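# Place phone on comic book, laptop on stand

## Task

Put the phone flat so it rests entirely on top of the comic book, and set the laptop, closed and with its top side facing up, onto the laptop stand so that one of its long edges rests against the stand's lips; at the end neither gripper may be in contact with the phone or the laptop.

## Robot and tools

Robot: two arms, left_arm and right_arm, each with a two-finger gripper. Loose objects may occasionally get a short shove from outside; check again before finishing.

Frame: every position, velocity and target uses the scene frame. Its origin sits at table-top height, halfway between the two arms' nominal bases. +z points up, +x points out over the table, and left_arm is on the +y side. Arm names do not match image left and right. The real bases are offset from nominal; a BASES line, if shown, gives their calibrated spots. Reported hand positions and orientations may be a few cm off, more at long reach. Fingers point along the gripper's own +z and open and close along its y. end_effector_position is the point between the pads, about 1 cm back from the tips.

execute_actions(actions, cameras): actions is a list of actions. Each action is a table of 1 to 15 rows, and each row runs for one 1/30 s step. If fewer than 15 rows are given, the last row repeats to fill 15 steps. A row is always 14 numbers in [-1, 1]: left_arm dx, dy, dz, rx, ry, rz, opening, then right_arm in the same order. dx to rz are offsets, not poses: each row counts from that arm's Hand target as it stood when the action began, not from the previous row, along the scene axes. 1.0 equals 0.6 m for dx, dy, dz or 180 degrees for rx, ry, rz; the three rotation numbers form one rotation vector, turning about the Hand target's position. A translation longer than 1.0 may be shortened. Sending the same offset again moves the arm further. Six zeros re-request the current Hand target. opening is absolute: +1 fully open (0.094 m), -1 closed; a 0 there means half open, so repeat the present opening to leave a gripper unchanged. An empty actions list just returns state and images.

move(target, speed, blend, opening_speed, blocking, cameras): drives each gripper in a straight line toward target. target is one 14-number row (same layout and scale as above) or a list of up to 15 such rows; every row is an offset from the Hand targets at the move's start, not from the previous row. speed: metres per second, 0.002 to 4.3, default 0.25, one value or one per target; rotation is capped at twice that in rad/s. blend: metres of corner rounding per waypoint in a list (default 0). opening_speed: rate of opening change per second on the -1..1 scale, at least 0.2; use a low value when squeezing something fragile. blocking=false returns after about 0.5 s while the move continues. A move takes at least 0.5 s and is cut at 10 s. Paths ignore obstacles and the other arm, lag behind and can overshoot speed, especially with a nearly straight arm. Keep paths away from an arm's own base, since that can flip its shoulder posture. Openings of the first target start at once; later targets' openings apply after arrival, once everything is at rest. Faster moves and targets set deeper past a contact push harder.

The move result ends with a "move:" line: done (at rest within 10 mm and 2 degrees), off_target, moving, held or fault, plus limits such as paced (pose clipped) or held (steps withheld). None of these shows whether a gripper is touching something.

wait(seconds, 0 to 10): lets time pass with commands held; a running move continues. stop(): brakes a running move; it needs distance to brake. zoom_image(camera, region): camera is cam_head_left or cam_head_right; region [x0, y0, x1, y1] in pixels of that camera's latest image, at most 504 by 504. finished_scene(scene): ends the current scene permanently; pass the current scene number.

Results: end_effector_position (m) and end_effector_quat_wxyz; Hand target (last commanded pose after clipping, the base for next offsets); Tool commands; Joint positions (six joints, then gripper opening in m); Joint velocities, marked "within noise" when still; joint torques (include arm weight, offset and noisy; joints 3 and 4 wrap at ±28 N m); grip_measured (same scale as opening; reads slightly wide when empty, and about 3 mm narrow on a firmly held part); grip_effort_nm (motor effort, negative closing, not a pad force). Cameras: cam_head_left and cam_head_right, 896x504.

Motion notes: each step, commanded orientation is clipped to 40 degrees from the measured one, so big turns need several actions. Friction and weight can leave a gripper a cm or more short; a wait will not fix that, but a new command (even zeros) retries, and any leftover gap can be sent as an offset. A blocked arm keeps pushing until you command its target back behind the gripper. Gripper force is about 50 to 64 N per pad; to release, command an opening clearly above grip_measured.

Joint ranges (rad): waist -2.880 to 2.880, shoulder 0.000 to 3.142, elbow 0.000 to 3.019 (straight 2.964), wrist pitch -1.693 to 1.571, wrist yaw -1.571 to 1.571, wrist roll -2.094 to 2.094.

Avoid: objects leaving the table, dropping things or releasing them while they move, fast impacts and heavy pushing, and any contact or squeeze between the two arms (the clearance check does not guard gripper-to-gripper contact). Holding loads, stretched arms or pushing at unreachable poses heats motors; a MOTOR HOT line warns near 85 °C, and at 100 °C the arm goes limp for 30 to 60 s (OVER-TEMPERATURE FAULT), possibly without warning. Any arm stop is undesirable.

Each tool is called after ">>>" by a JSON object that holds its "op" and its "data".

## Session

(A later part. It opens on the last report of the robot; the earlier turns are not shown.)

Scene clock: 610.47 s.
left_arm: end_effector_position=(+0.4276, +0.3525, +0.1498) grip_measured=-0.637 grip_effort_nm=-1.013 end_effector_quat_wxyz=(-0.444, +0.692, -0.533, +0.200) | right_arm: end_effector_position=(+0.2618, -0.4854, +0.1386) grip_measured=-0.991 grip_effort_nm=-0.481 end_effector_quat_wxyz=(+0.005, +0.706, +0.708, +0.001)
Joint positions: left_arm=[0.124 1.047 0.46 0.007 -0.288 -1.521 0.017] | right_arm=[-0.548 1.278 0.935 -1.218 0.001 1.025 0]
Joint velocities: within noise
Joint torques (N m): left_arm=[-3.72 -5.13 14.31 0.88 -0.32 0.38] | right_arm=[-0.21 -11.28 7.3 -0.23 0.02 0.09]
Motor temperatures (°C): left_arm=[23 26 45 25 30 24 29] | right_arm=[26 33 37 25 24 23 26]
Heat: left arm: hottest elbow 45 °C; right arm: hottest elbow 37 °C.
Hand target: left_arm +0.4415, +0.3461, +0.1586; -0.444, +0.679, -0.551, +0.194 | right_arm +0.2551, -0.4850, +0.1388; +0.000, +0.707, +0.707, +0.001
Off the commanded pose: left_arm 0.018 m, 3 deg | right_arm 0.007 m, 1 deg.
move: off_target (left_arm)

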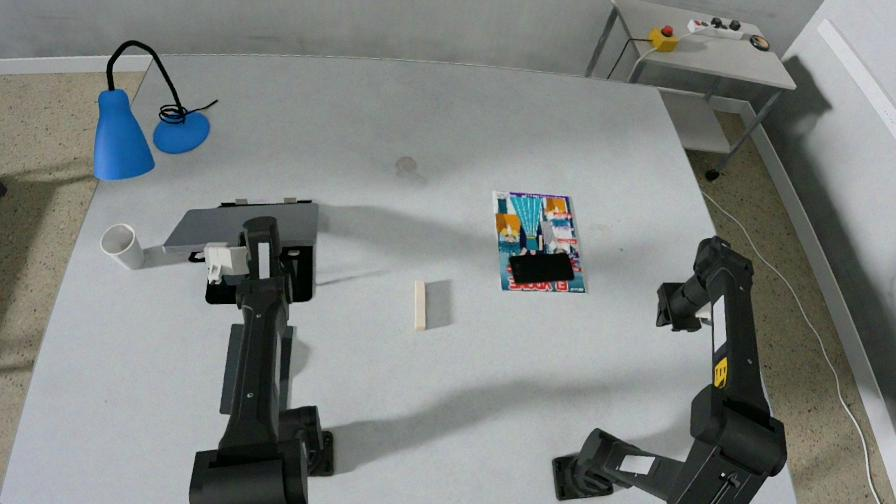

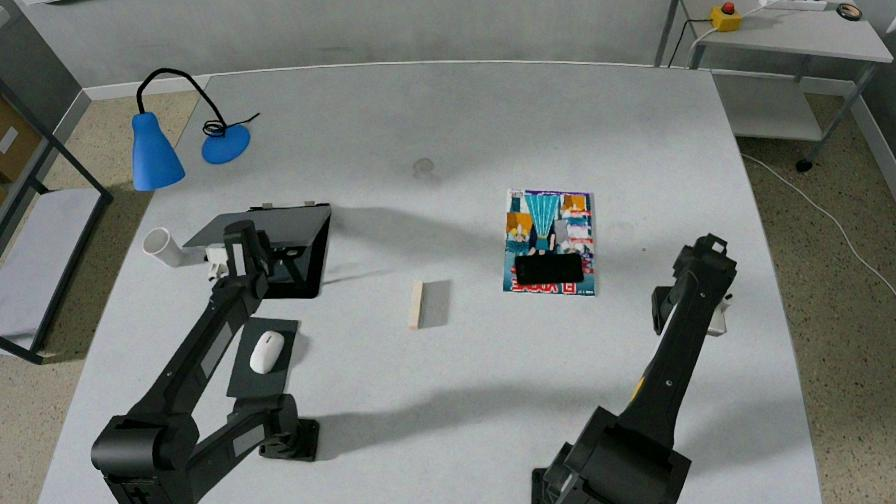

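>>> {"op": "move", "data": {"target": [[0,-0.015,0.01,0.035,0.003,-0.023,-0.9,0,0,0,0,0,0,-1]], "speed": 0.05}}

>>> {"op": "zoom_image", "data": {"camera": "cam_head_right", "region": [150, 160, 350, 300]}}

>>> {"op": "zoom_image", "data": {"camera": "cam_head_left", "region": [150, 160, 350, 300]}}

Scene clock: 619.93 s.
left_arm: end_effector_position=(+0.4283, +0.3491, +0.1514) grip_measured=-0.637 grip_effort_nm=-1.009 end_effector_quat_wxyz=(-0.453, +0.684, -0.539, +0.191) | right_arm: end_effector_position=(+0.2618, -0.4854, +0.1386) grip_measured=-0.991 grip_effort_nm=-0.486 end_effector_quat_wxyz=(+0.005, +0.706, +0.708, +0.001)
Joint positions: left_arm=[0.103 1.047 0.46 0.011 -0.317 -1.502 0.017] | right_arm=[-0.548 1.278 0.935 -1.218 0.001 1.025 0]
Joint velocities: within noise
Joint torques (N m): left_arm=[-4.37 -6.36 12.7 1.85 -0.23 1.27] | right_arm=[-0.26 -11.28 7.27 -0.25 0.02 0.1]
Motor temperatures (°C): left_arm=[23 26 44 25 30 24 29] | right_arm=[26 33 37 25 24 23 26]
Heat: left arm: hottest elbow 44 °C; right arm: hottest elbow 37 °C.
Hand target: left_arm +0.4415, +0.3371, +0.1647; -0.471, +0.634, -0.587, +0.176 | right_arm +0.2551, -0.4850, +0.1388; +0.000, +0.707, +0.707, +0.001
Off the commanded pose: left_arm 0.022 m, 8 deg | right_arm 0.007 m, 1 deg.
move: off_target (left_arm)

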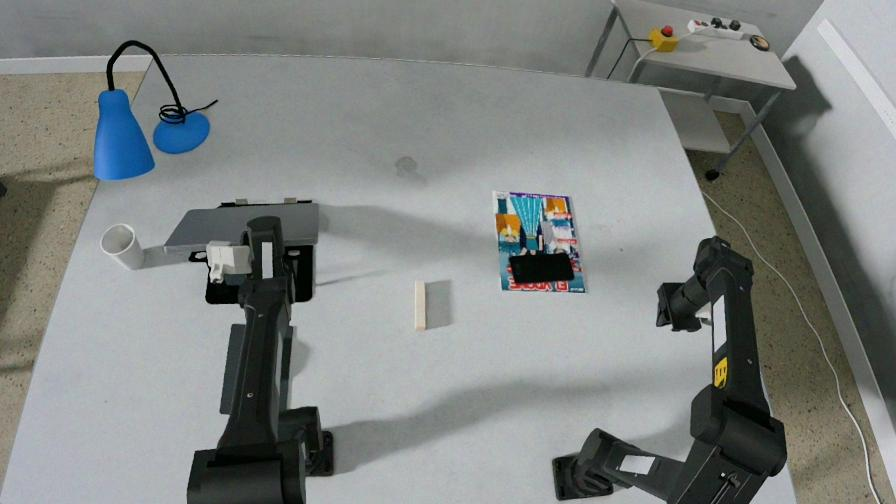

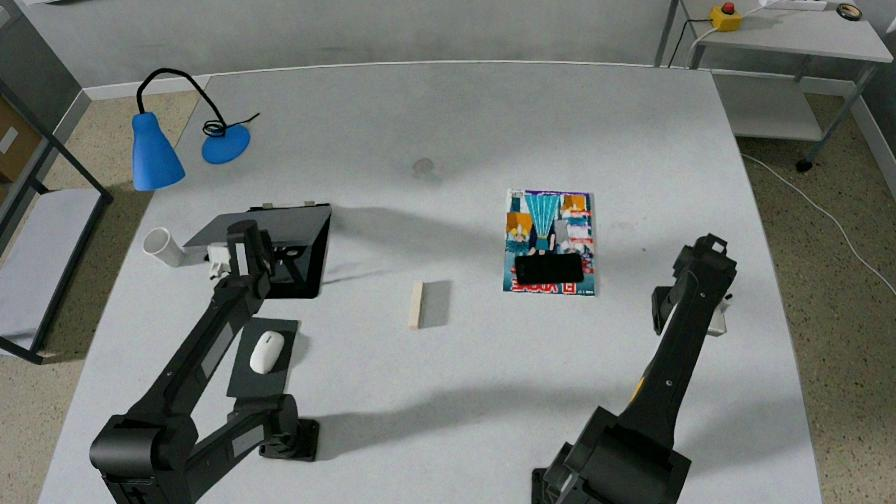

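Scaled by 2.520.

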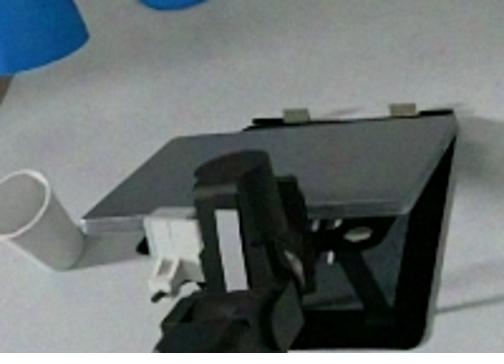

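Scaled by 2.520.

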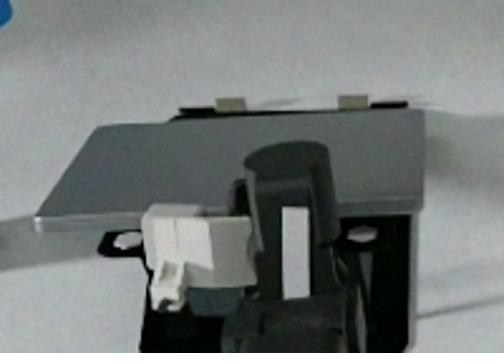

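>>> {"op": "move", "data": {"target": [[0.05,0.0,-0.03,-0.017,0,0.011,-0.9,0,0,0,0,0,0,-1]], "speed": 0.05}}

>>> {"op": "zoom_image", "data": {"camera": "cam_head_right", "region": [150, 160, 350, 300]}}

>>> {"op": "zoom_image", "data": {"camera": "cam_head_left", "region": [150, 160, 350, 300]}}

Scene clock: 626.57 s.
left_arm: end_effector_position=(+0.4426, +0.3449, +0.1444) grip_measured=-0.637 grip_effort_nm=-1.009 end_effector_quat_wxyz=(-0.448, +0.684, -0.543, +0.192) | right_arm: end_effector_position=(+0.2618, -0.4854, +0.1386) grip_measured=-0.991 grip_effort_nm=-0.481 end_effector_quat_wxyz=(+0.005, +0.706, +0.708, +0.001)
Joint positions: left_arm=[0.087 1.11 0.482 0.042 -0.321 -1.51 0.017] | right_arm=[-0.548 1.278 0.935 -1.218 0.001 1.025 0]
Joint velocities: within noise
Joint torques (N m): left_arm=[-4.07 -1.79 14.9 2.71 -0.35 0.68] | right_arm=[-0.21 -11.22 7.27 -0.24 0.03 0.09]
Motor temperatures (°C): left_arm=[23 26 44 24 30 24 29] | right_arm=[26 33 37 25 24 23 26]
Heat: left arm: hottest elbow 44 °C; right arm: hottest elbow 37 °C.
Hand target: left_arm +0.4715, +0.3371, +0.1466; -0.457, +0.657, -0.571, +0.184 | right_arm +0.2551, -0.4850, +0.1388; +0.000, +0.707, +0.707, +0.001
Off the commanded pose: left_arm 0.030 m, 5 deg | right_arm 0.007 m, 1 deg.
move: off_target (left_arm)

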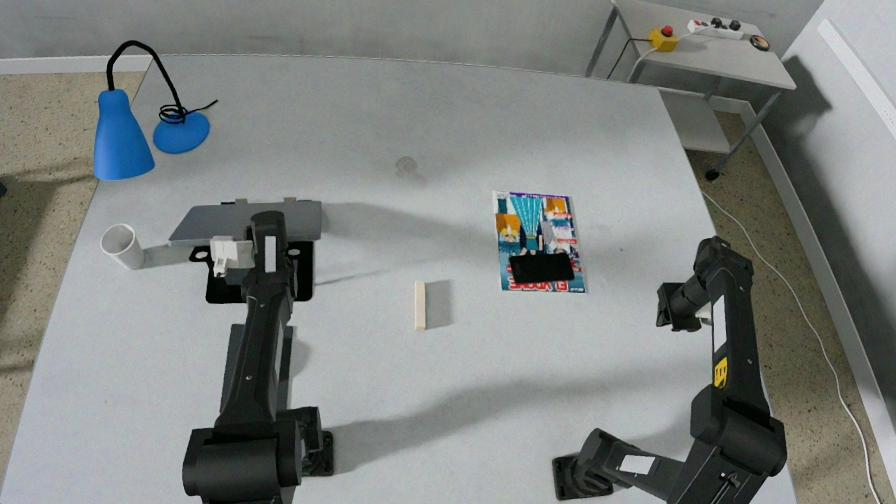

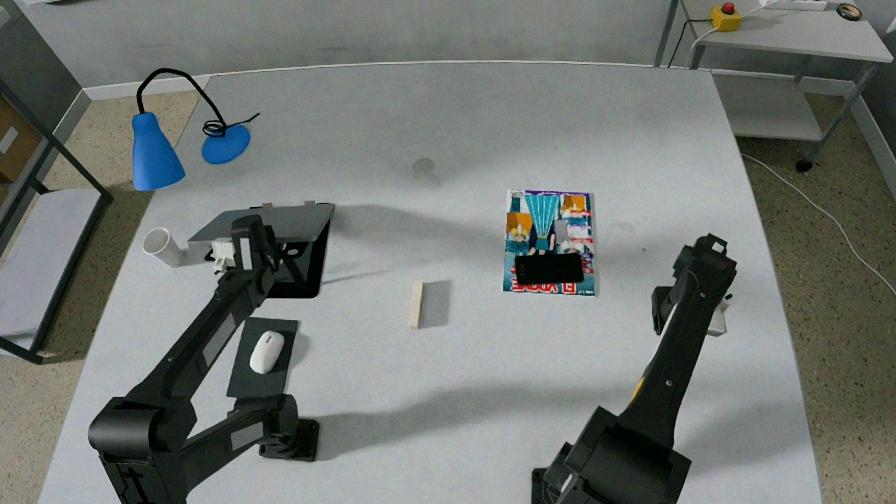

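Scaled by 2.520.

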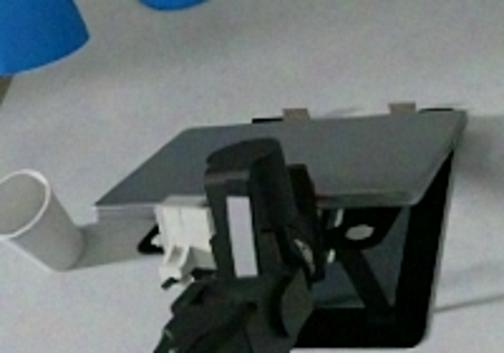

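Scaled by 2.520.

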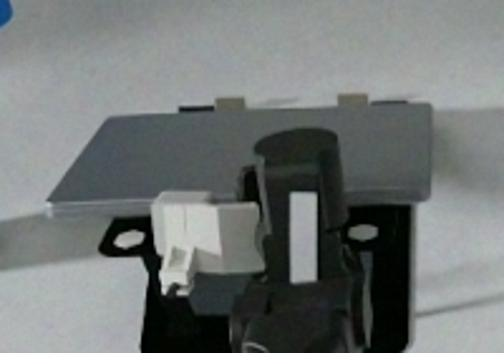

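>>> {"op": "move", "data": {"target": [[0,0.0,0.0,0,0,0,-0.45,0,0,0,0,0,0,-1]], "opening_speed": 0.2}}

>>> {"op": "zoom_image", "data": {"camera": "cam_head_right", "region": [150, 160, 350, 300]}}

>>> {"op": "zoom_image", "data": {"camera": "cam_head_left", "region": [150, 160, 350, 300]}}

Scene clock: 635.37 s.
left_arm: end_effector_position=(+0.4595, +0.3428, +0.1434) grip_measured=-0.450 grip_effort_nm=0.012 end_effector_quat_wxyz=(-0.454, +0.669, -0.560, +0.182) | right_arm: end_effector_position=(+0.2618, -0.4854, +0.1386) grip_measured=-0.991 grip_effort_nm=-0.481 end_effector_quat_wxyz=(+0.005, +0.706, +0.708, +0.001)
Joint positions: left_arm=[0.075 1.167 0.515 0.069 -0.33 -1.465 0.026] | right_arm=[-0.548 1.278 0.935 -1.218 0.001 1.025 0]
Joint velocities: within noise
Joint torques (N m): left_arm=[-3.14 -5.71 12.03 1.81 -0.03 0.29] | right_arm=[-0.21 -11.28 7.28 -0.24 0.02 0.09]
Motor temperatures (°C): left_arm=[23 26 43 24 30 24 29] | right_arm=[26 33 37 25 24 23 26]
Heat: left arm: hottest elbow 43 °C; right arm: hottest elbow 37 °C.
Hand target: left_arm +0.4716, +0.3370, +0.1467; -0.457, +0.657, -0.571, +0.184 | right_arm +0.2551, -0.4850, +0.1388; +0.000, +0.707, +0.707, +0.001
Off the commanded pose: left_arm 0.014 m, 2 deg | right_arm 0.007 m, 1 deg.
move: off_target (left_arm)

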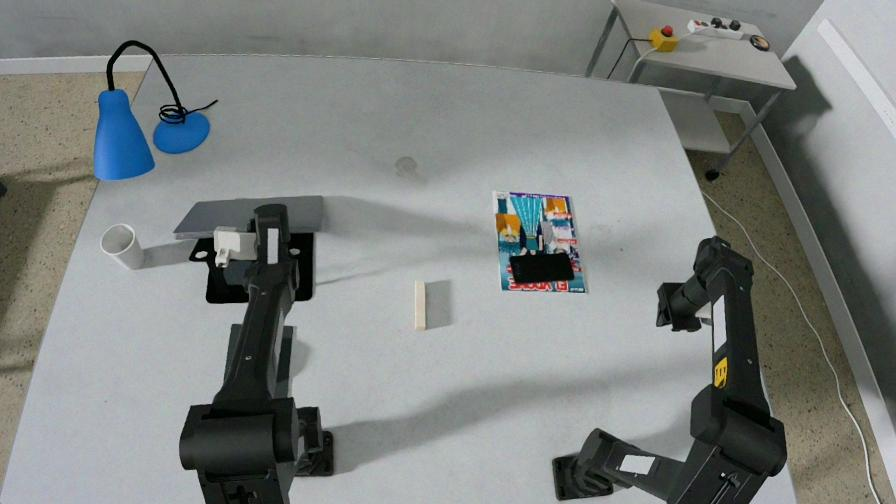

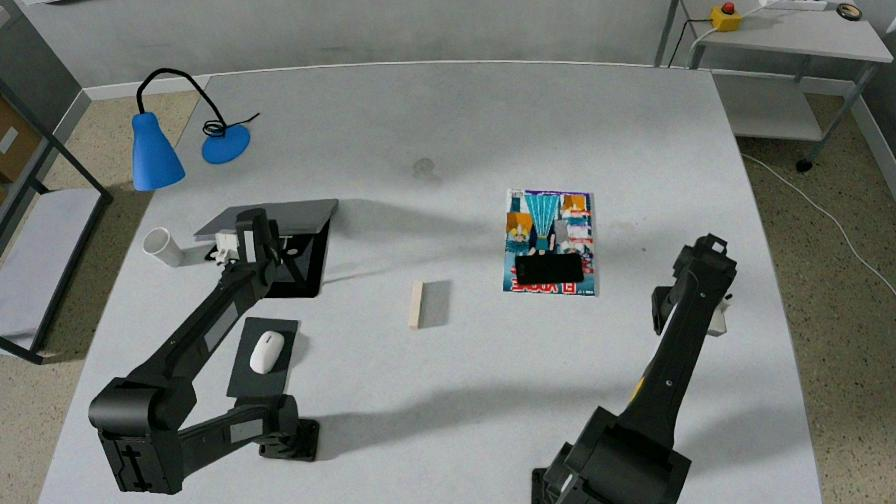

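Scaled by 2.520.

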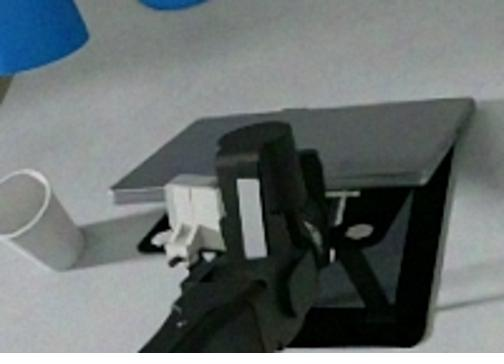

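Scaled by 2.520.

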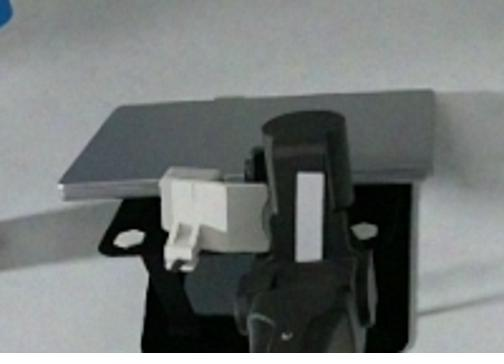

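>>> {"op": "move", "data": {"target": [[-0.1,-0.01,0.045,0,0,0,-0.3,0,0,0,0,0,0,-1]], "speed": 0.08}}

>>> {"op": "zoom_image", "data": {"camera": "cam_head_right", "region": [150, 160, 350, 300]}}

>>> {"op": "zoom_image", "data": {"camera": "cam_head_left", "region": [150, 160, 350, 300]}}

Scene clock: 647.23 s.
left_arm: end_effector_position=(+0.4151, +0.3370, +0.1760) grip_measured=-0.302 grip_effort_nm=0.129 end_effector_quat_wxyz=(-0.459, +0.662, -0.563, +0.185) | right_arm: end_effector_position=(+0.2618, -0.4854, +0.1386) grip_measured=-0.991 grip_effort_nm=-0.486 end_effector_quat_wxyz=(+0.005, +0.706, +0.708, +0.001)
Joint positions: left_arm=[0.074 0.934 0.468 -0.104 -0.325 -1.452 0.033] | right_arm=[-0.548 1.278 0.935 -1.218 0.001 1.025 0]
Joint velocities: within noise
Joint torques (N m): left_arm=[-2.78 -6.53 9.91 1.39 -0.28 0.15] | right_arm=[-0.21 -11.22 7.25 -0.27 0.03 0.09]
Motor temperatures (°C): left_arm=[23 26 42 24 29 24 29] | right_arm=[26 33 37 25 24 23 26]
Heat: left arm: hottest elbow 42 °C; right arm: hottest elbow 37 °C.
Hand target: left_arm +0.4115, +0.3310, +0.1736; -0.457, +0.657, -0.571, +0.184 | right_arm +0.2551, -0.4850, +0.1388; +0.000, +0.707, +0.707, +0.001
Off the commanded pose: left_arm 0.007 m, 1 deg | right_arm 0.007 m, 1 deg.
move: done

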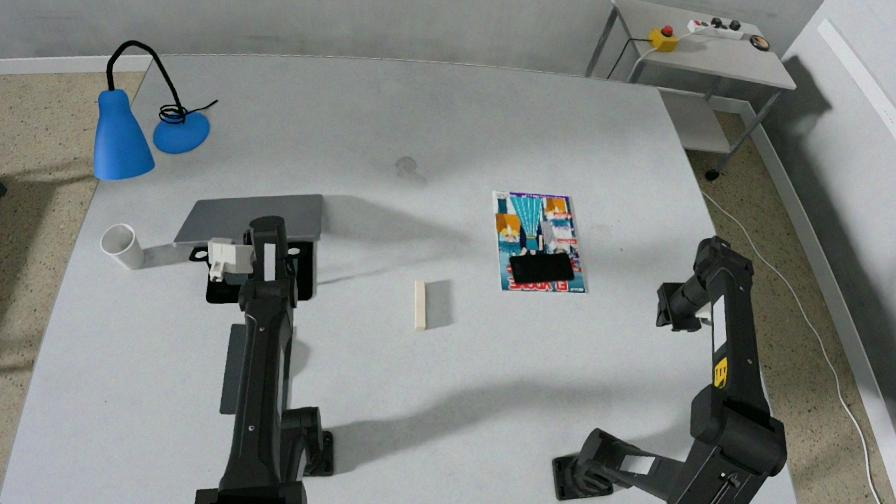

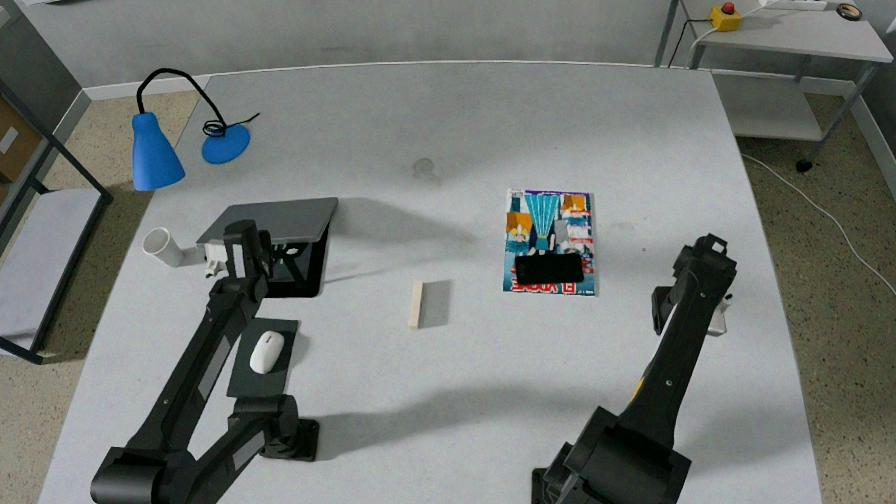

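Scaled by 2.520.

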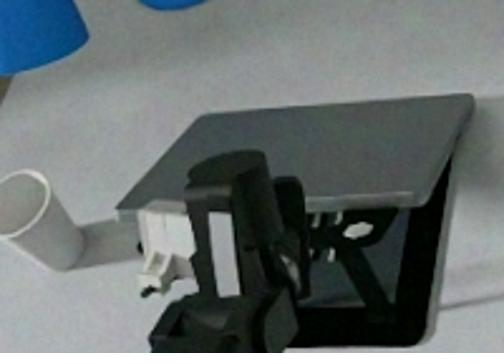

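Scaled by 2.520.

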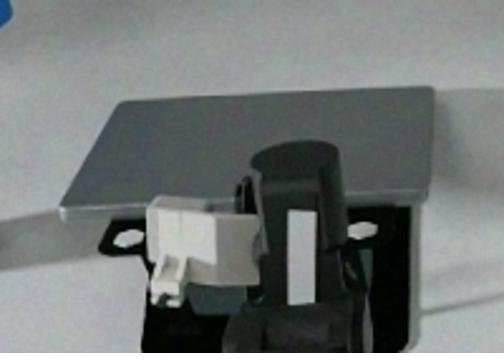

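>>> {"op": "zoom_image", "data": {"camera": "cam_head_left", "region": [190, 180, 330, 230]}}

>>> {"op": "zoom_image", "data": {"camera": "cam_head_right", "region": [215, 180, 355, 230]}}

Scaled by 3.600.

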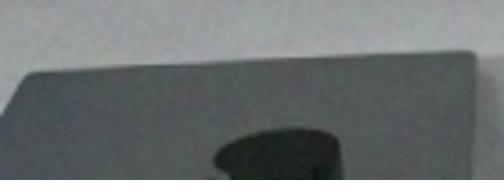

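Scaled by 3.600.

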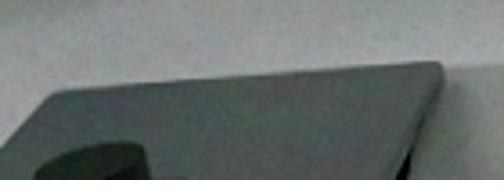

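>>> {"op": "move", "data": {"target": [[0.0,0.0,0.0,0,0,0,-0.9,0,0,0,0,0,0,-1]], "opening_speed": 0.3}}

>>> {"op": "zoom_image", "data": {"camera": "cam_head_right", "region": [150, 160, 350, 300]}}

Scene clock: 657.20 s.
left_arm: end_effector_position=(+0.4150, +0.3370, +0.1759) grip_measured=-0.897 grip_effort_nm=-0.081 end_effector_quat_wxyz=(-0.458, +0.663, -0.563, +0.185) | right_arm: end_effector_position=(+0.2618, -0.4854, +0.1386) grip_measured=-0.991 grip_effort_nm=-0.486 end_effector_quat_wxyz=(+0.005, +0.706, +0.708, +0.001)
Joint positions: left_arm=[0.074 0.934 0.468 -0.104 -0.325 -1.452 0.005] | right_arm=[-0.548 1.278 0.935 -1.218 0.001 1.025 0]
Joint velocities: within noise
Joint torques (N m): left_arm=[-2.84 -6.24 9.89 1.31 -0.3 0.14] | right_arm=[-0.15 -11.28 7.25 -0.23 0.03 0.09]
Motor temperatures (°C): left_arm=[23 26 40 24 29 24 28] | right_arm=[26 33 37 25 24 23 26]
Heat: left arm: hottest elbow 40 °C; right arm: hottest elbow 37 °C.
Hand target: left_arm +0.4115, +0.3311, +0.1736; -0.456, +0.657, -0.571, +0.184 | right_arm +0.2551, -0.4850, +0.1388; +0.000, +0.707, +0.707, +0.001
Off the commanded pose: left_arm 0.007 m, 1 deg | right_arm 0.007 m, 1 deg.
move: done

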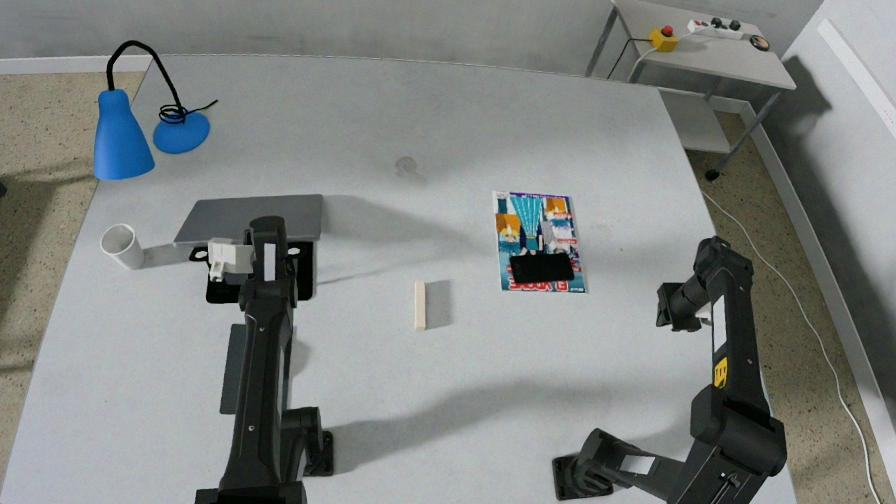

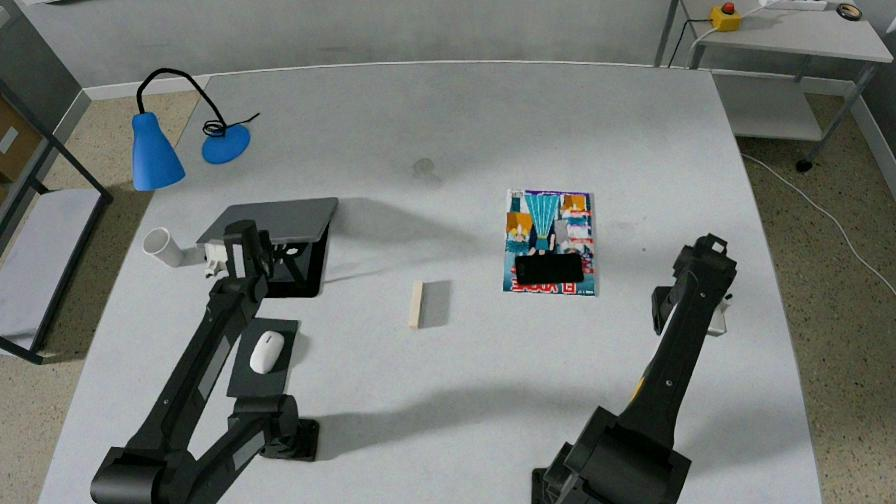

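Scaled by 2.520.

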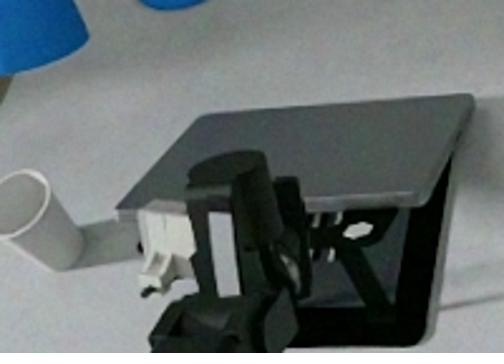

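>>> {"op": "move", "data": {"target": [[-0.1,0.0,0.06,0,0,0,-0.9,0,0,0,0,0,0,-1],[-0.15,-0.33,0.2,0,0,0,-0.9,0,0,0,0,0,0,-1]], "speed": 0.25}}

>>> {"op": "zoom_image", "data": {"camera": "cam_head_right", "region": [180, 180, 350, 310]}}

>>> {"op": "zoom_image", "data": {"camera": "cam_head_left", "region": [160, 180, 330, 310]}}

Scene clock: 662.23 s.
left_arm: end_effector_position=(+0.3137, +0.1470, +0.2598) grip_measured=-0.898 grip_effort_nm=-0.081 end_effector_quat_wxyz=(-0.457, +0.614, -0.617, +0.181) | right_arm: end_effector_position=(+0.2618, -0.4854, +0.1386) grip_measured=-0.991 grip_effort_nm=-0.481 end_effector_quat_wxyz=(+0.005, +0.706, +0.708, +0.001)
Joint positions: left_arm=[-0.832 0.763 0.687 -0.965 -0.929 -2.099 0.005] | right_arm=[-0.548 1.278 0.935 -1.218 0.001 1.025 0]
Joint velocities: within noise
Joint torques (N m): left_arm=[-2.26 -2.73 18.09 0.44 -0.44 -0.09] | right_arm=[-0.21 -11.28 7.25 -0.24 0.02 0.09]
Motor temperatures (°C): left_arm=[23 26 40 24 29 24 28] | right_arm=[26 33 37 25 24 23 26]
Heat: left arm: hottest elbow 40 °C; right arm: hottest elbow 37 °C.
Hand target: left_arm +0.3215, +0.1330, +0.2935; -0.457, +0.657, -0.571, +0.184 | right_arm +0.2551, -0.4850, +0.1388; +0.000, +0.707, +0.707, +0.001
Off the commanded pose: left_arm 0.037 m, 7 deg | right_arm 0.007 m, 1 deg.
joint sent to its limit (left arm) — joint 6 (wrist roll), lower limit. The joint targets are off in orientation, not in position.
move: off_target (left_arm)

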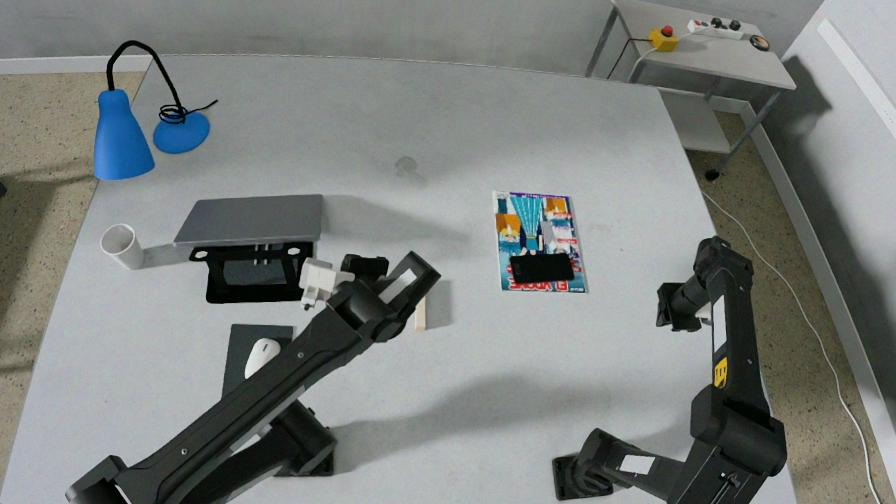

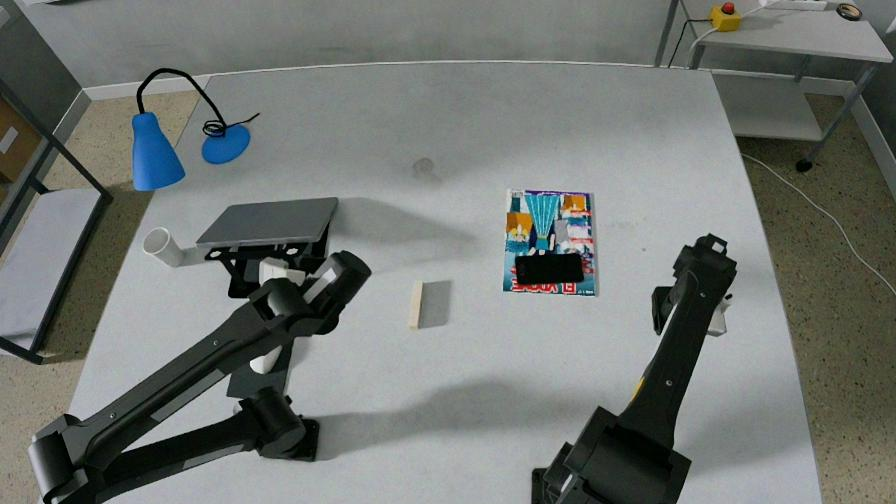

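Scaled by 2.965.

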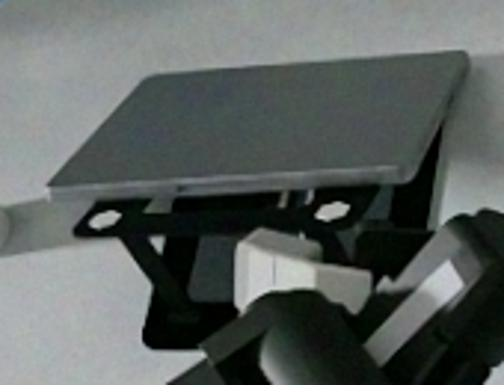

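Scaled by 2.965.

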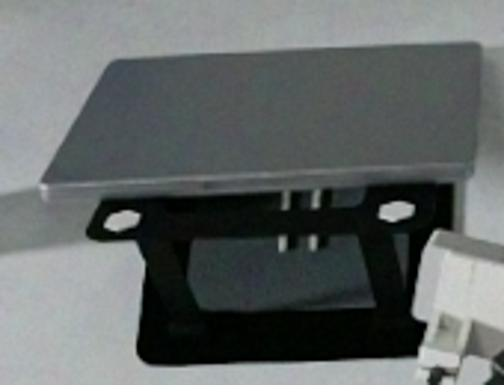

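>>> {"op": "move", "data": {"target": [[0.03,0.335,0.0,0.005,-0.044,0,0.0,0,0,0,0,0,0,-1],[0.055,0.335,-0.15,0.005,-0.044,0,0.0,0,0,0,0,0,0,-1]], "speed": 0.2}}

>>> {"op": "zoom_image", "data": {"camera": "cam_head_right", "region": [180, 180, 350, 310]}}

>>> {"op": "zoom_image", "data": {"camera": "cam_head_left", "region": [160, 180, 330, 310]}}

Scene clock: 681.43 s.
left_arm: end_effector_position=(+0.3540, +0.3294, +0.2065) grip_measured=-0.002 grip_effort_nm=0.129 end_effector_quat_wxyz=(-0.496, +0.639, -0.542, +0.227) | right_arm: end_effector_position=(+0.2618, -0.4854, +0.1386) grip_measured=-0.991 grip_effort_nm=-0.481 end_effector_quat_wxyz=(+0.005, +0.706, +0.708, +0.001)
Joint positions: left_arm=[0.084 0.584 0.349 -0.201 -0.296 -1.431 0.047] | right_arm=[-0.548 1.278 0.935 -1.218 0.001 1.025 0]
Joint velocities: within noise
Joint torques (N m): left_arm=[-0.62 -1.61 11.17 2.65 -0.06 0.16] | right_arm=[-0.21 -11.22 7.25 -0.25 0.02 0.1]
Motor temperatures (°C): left_arm=[23 25 40 24 29 24 28] | right_arm=[26 33 37 25 24 23 26]
Heat: left arm: hottest elbow 40 °C; right arm: hottest elbow 37 °C.
Hand target: left_arm +0.3545, +0.3341, +0.2036; -0.500, +0.639, -0.540, +0.224 | right_arm +0.2551, -0.4850, +0.1388; +0.000, +0.707, +0.707, +0.001
Off the commanded pose: left_arm 0.006 m, 1 deg | right_arm 0.007 m, 1 deg.
move: done

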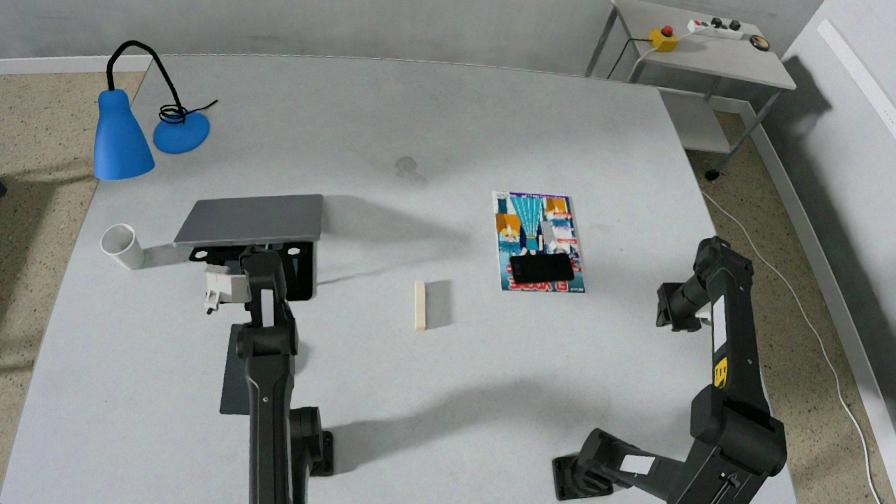

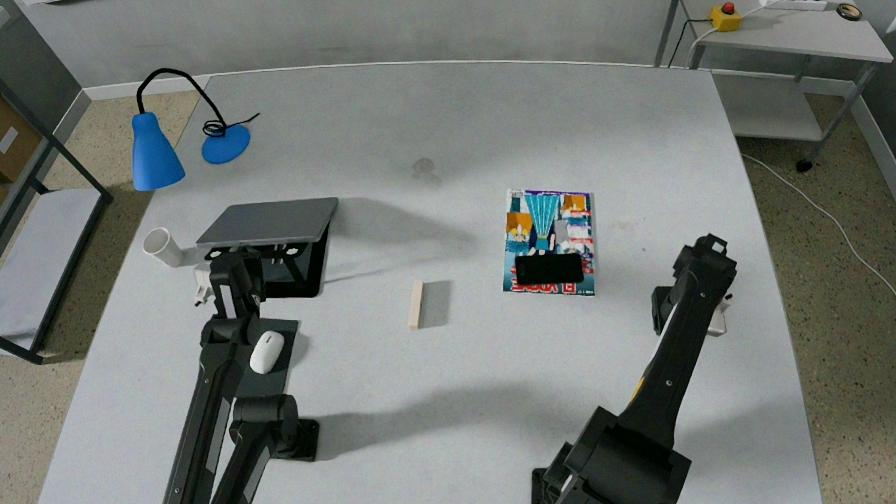

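Scaled by 2.965.

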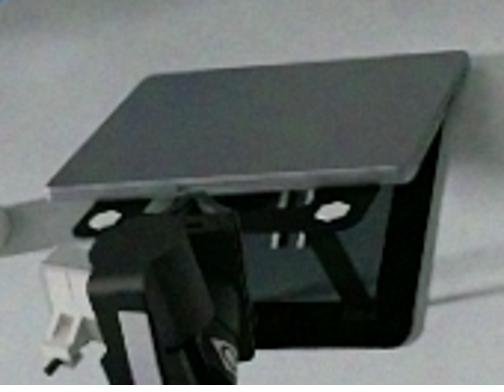

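Scaled by 2.965.

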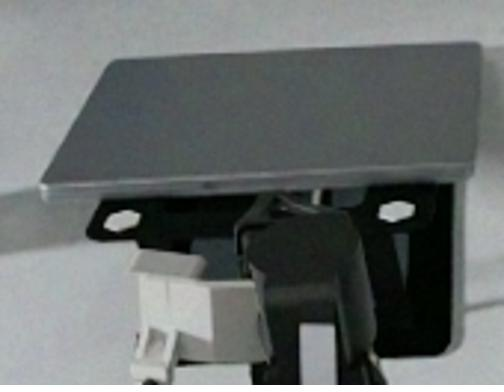

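>>> {"op": "move", "data": {"target": [[0.04,0.0,-0.1,0,0,0,-1,0,0,0,0,0,0,-1],[0.13,0.01,-0.115,0,0,0,-1,0,0,0,0,0,0,-1]], "speed": 0.08}}

>>> {"op": "zoom_image", "data": {"camera": "cam_head_right", "region": [180, 180, 350, 310]}}

>>> {"op": "zoom_image", "data": {"camera": "cam_head_left", "region": [160, 180, 330, 310]}}

Scene clock: 704.87 s.
left_arm: end_effector_position=(+0.4048, +0.3375, +0.1062) grip_measured=-0.981 grip_effort_nm=-0.994 end_effector_quat_wxyz=(-0.479, +0.650, -0.555, +0.203) | right_arm: end_effector_position=(+0.2618, -0.4854, +0.1386) grip_measured=-0.991 grip_effort_nm=-0.481 end_effector_quat_wxyz=(+0.005, +0.706, +0.708, +0.001)
Joint positions: left_arm=[0.084 1.105 0.289 0.313 -0.31 -1.431 0.001] | right_arm=[-0.548 1.278 0.935 -1.218 0.001 1.025 0]
Joint velocities: within noise
Joint torques (N m): left_arm=[-1.9 -4.78 14.22 2.65 -0.05 0.07] | right_arm=[-0.21 -11.22 7.25 -0.24 0.02 0.08]
Motor temperatures (°C): left_arm=[23 25 40 24 29 24 28] | right_arm=[26 33 37 25 24 23 26]
Heat: left arm: hottest elbow 40 °C; right arm: hottest elbow 37 °C.
Hand target: left_arm +0.4326, +0.3400, +0.1346; -0.500, +0.639, -0.540, +0.224 | right_arm +0.2551, -0.4850, +0.1388; +0.000, +0.707, +0.707, +0.001
Off the commanded pose: left_arm 0.040 m, 4 deg | right_arm 0.007 m, 1 deg.
move: off_target (left_arm)

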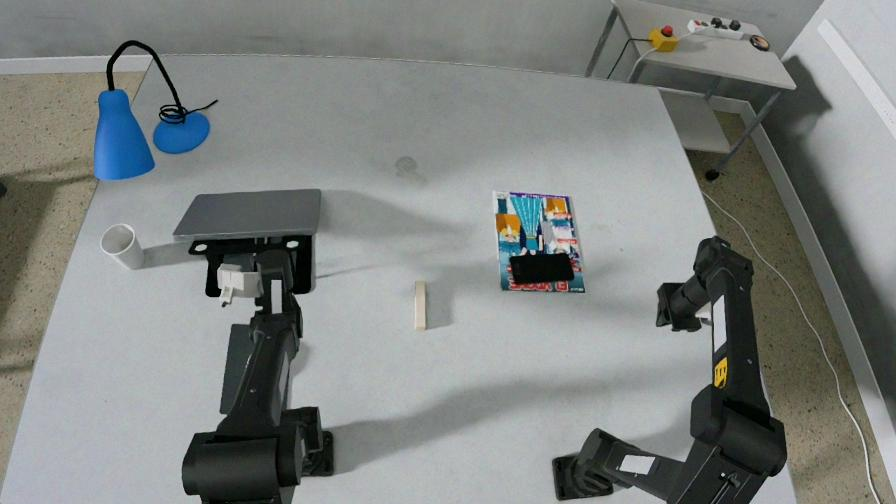

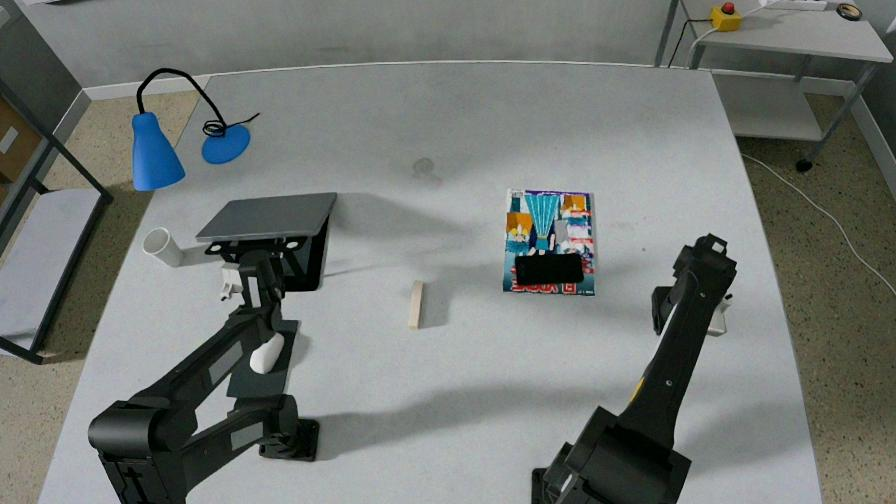

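Scaled by 2.965.

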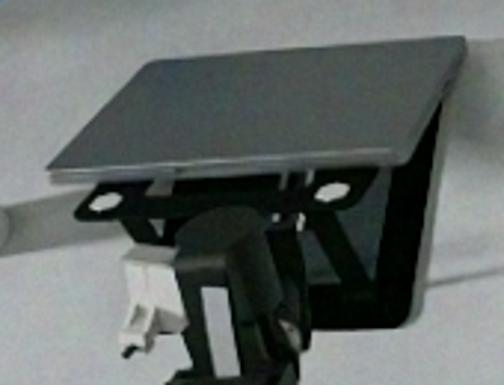

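Scaled by 2.965.

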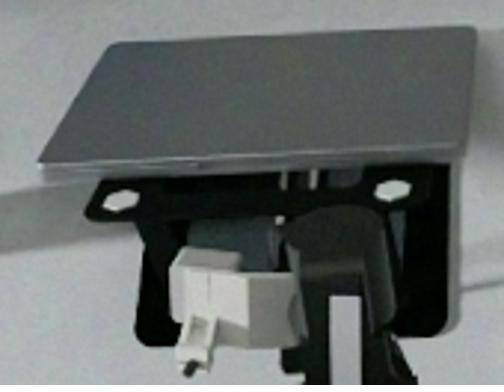

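>>> {"op": "move", "data": {"target": [[-0.1,0.0,0.0,0,0,0,-1,0,0,0,0,0,0,-1],[-0.1,0.0,0.11,0,0,0,-1,0,0,0,0,0,0,-1],[-0.02,0.0,0.09,0,0,0,-1,0,0,0,0,0,0,-1]], "speed": 0.1}}

>>> {"op": "zoom_image", "data": {"camera": "cam_head_right", "region": [180, 180, 350, 310]}}

>>> {"op": "zoom_image", "data": {"camera": "cam_head_left", "region": [160, 180, 330, 310]}}

Scene clock: 711.20 s.
left_arm: end_effector_position=(+0.3909, +0.3400, +0.1495) grip_measured=-0.981 grip_effort_nm=-0.989 end_effector_quat_wxyz=(-0.475, +0.652, -0.558, +0.196) | right_arm: end_effector_position=(+0.2618, -0.4854, +0.1386) grip_measured=-0.991 grip_effort_nm=-0.476 end_effector_quat_wxyz=(+0.005, +0.706, +0.708, +0.001)
Joint positions: left_arm=[0.099 0.895 0.34 0.039 -0.301 -1.422 0.001] | right_arm=[-0.548 1.278 0.935 -1.218 0.001 1.025 0]
Joint velocities: within noise
Joint torques (N m): left_arm=[-1.85 -4.07 16.99 2.44 -0.16 0.01] | right_arm=[-0.26 -11.22 7.27 -0.24 0.02 0.09]
Motor temperatures (°C): left_arm=[23 25 40 24 29 24 28] | right_arm=[26 33 37 25 24 23 26]
Heat: left arm: hottest elbow 40 °C; right arm: hottest elbow 37 °C.
Hand target: left_arm +0.4205, +0.3400, +0.1886; -0.500, +0.639, -0.540, +0.224 | right_arm +0.2551, -0.4850, +0.1388; +0.000, +0.707, +0.707, +0.001
Off the commanded pose: left_arm 0.049 m, 5 deg | right_arm 0.007 m, 1 deg.
move: off_target (left_arm)

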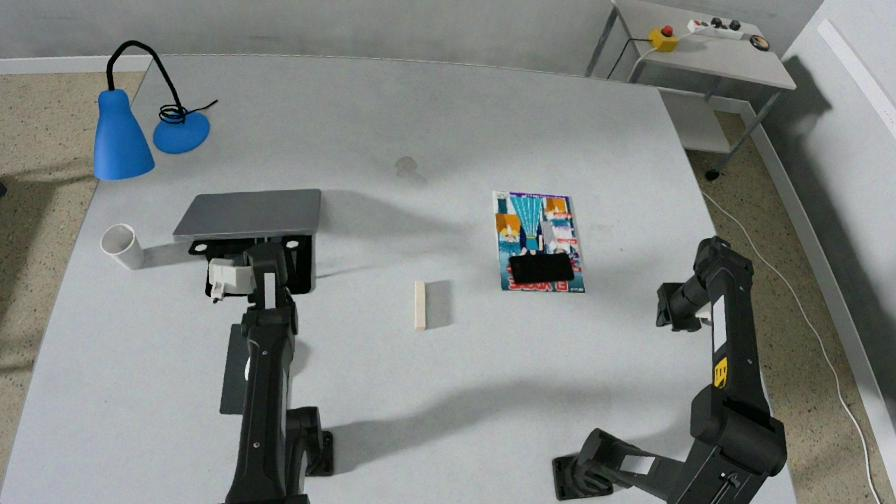

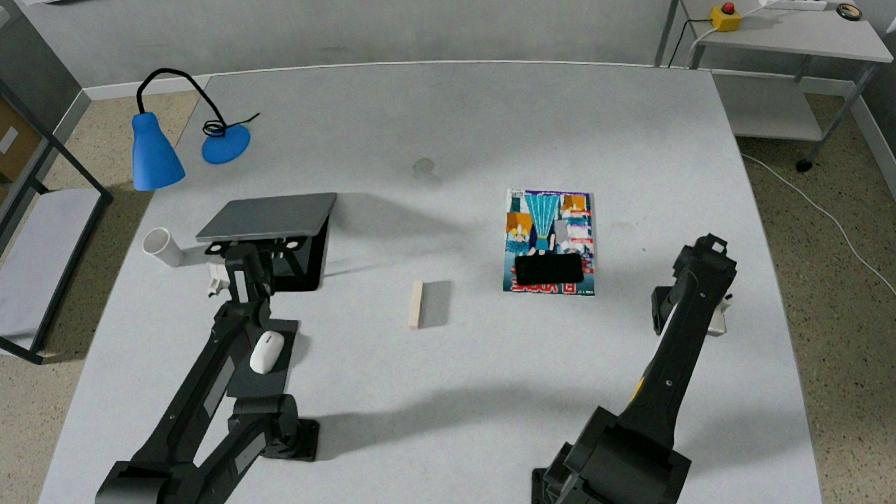

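Scaled by 2.965.

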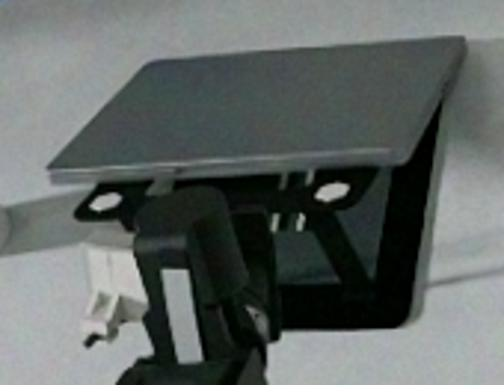

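Scaled by 2.965.

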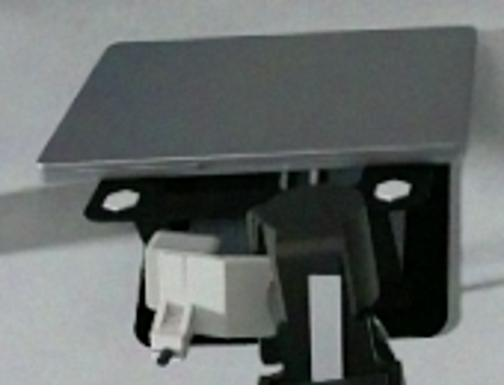

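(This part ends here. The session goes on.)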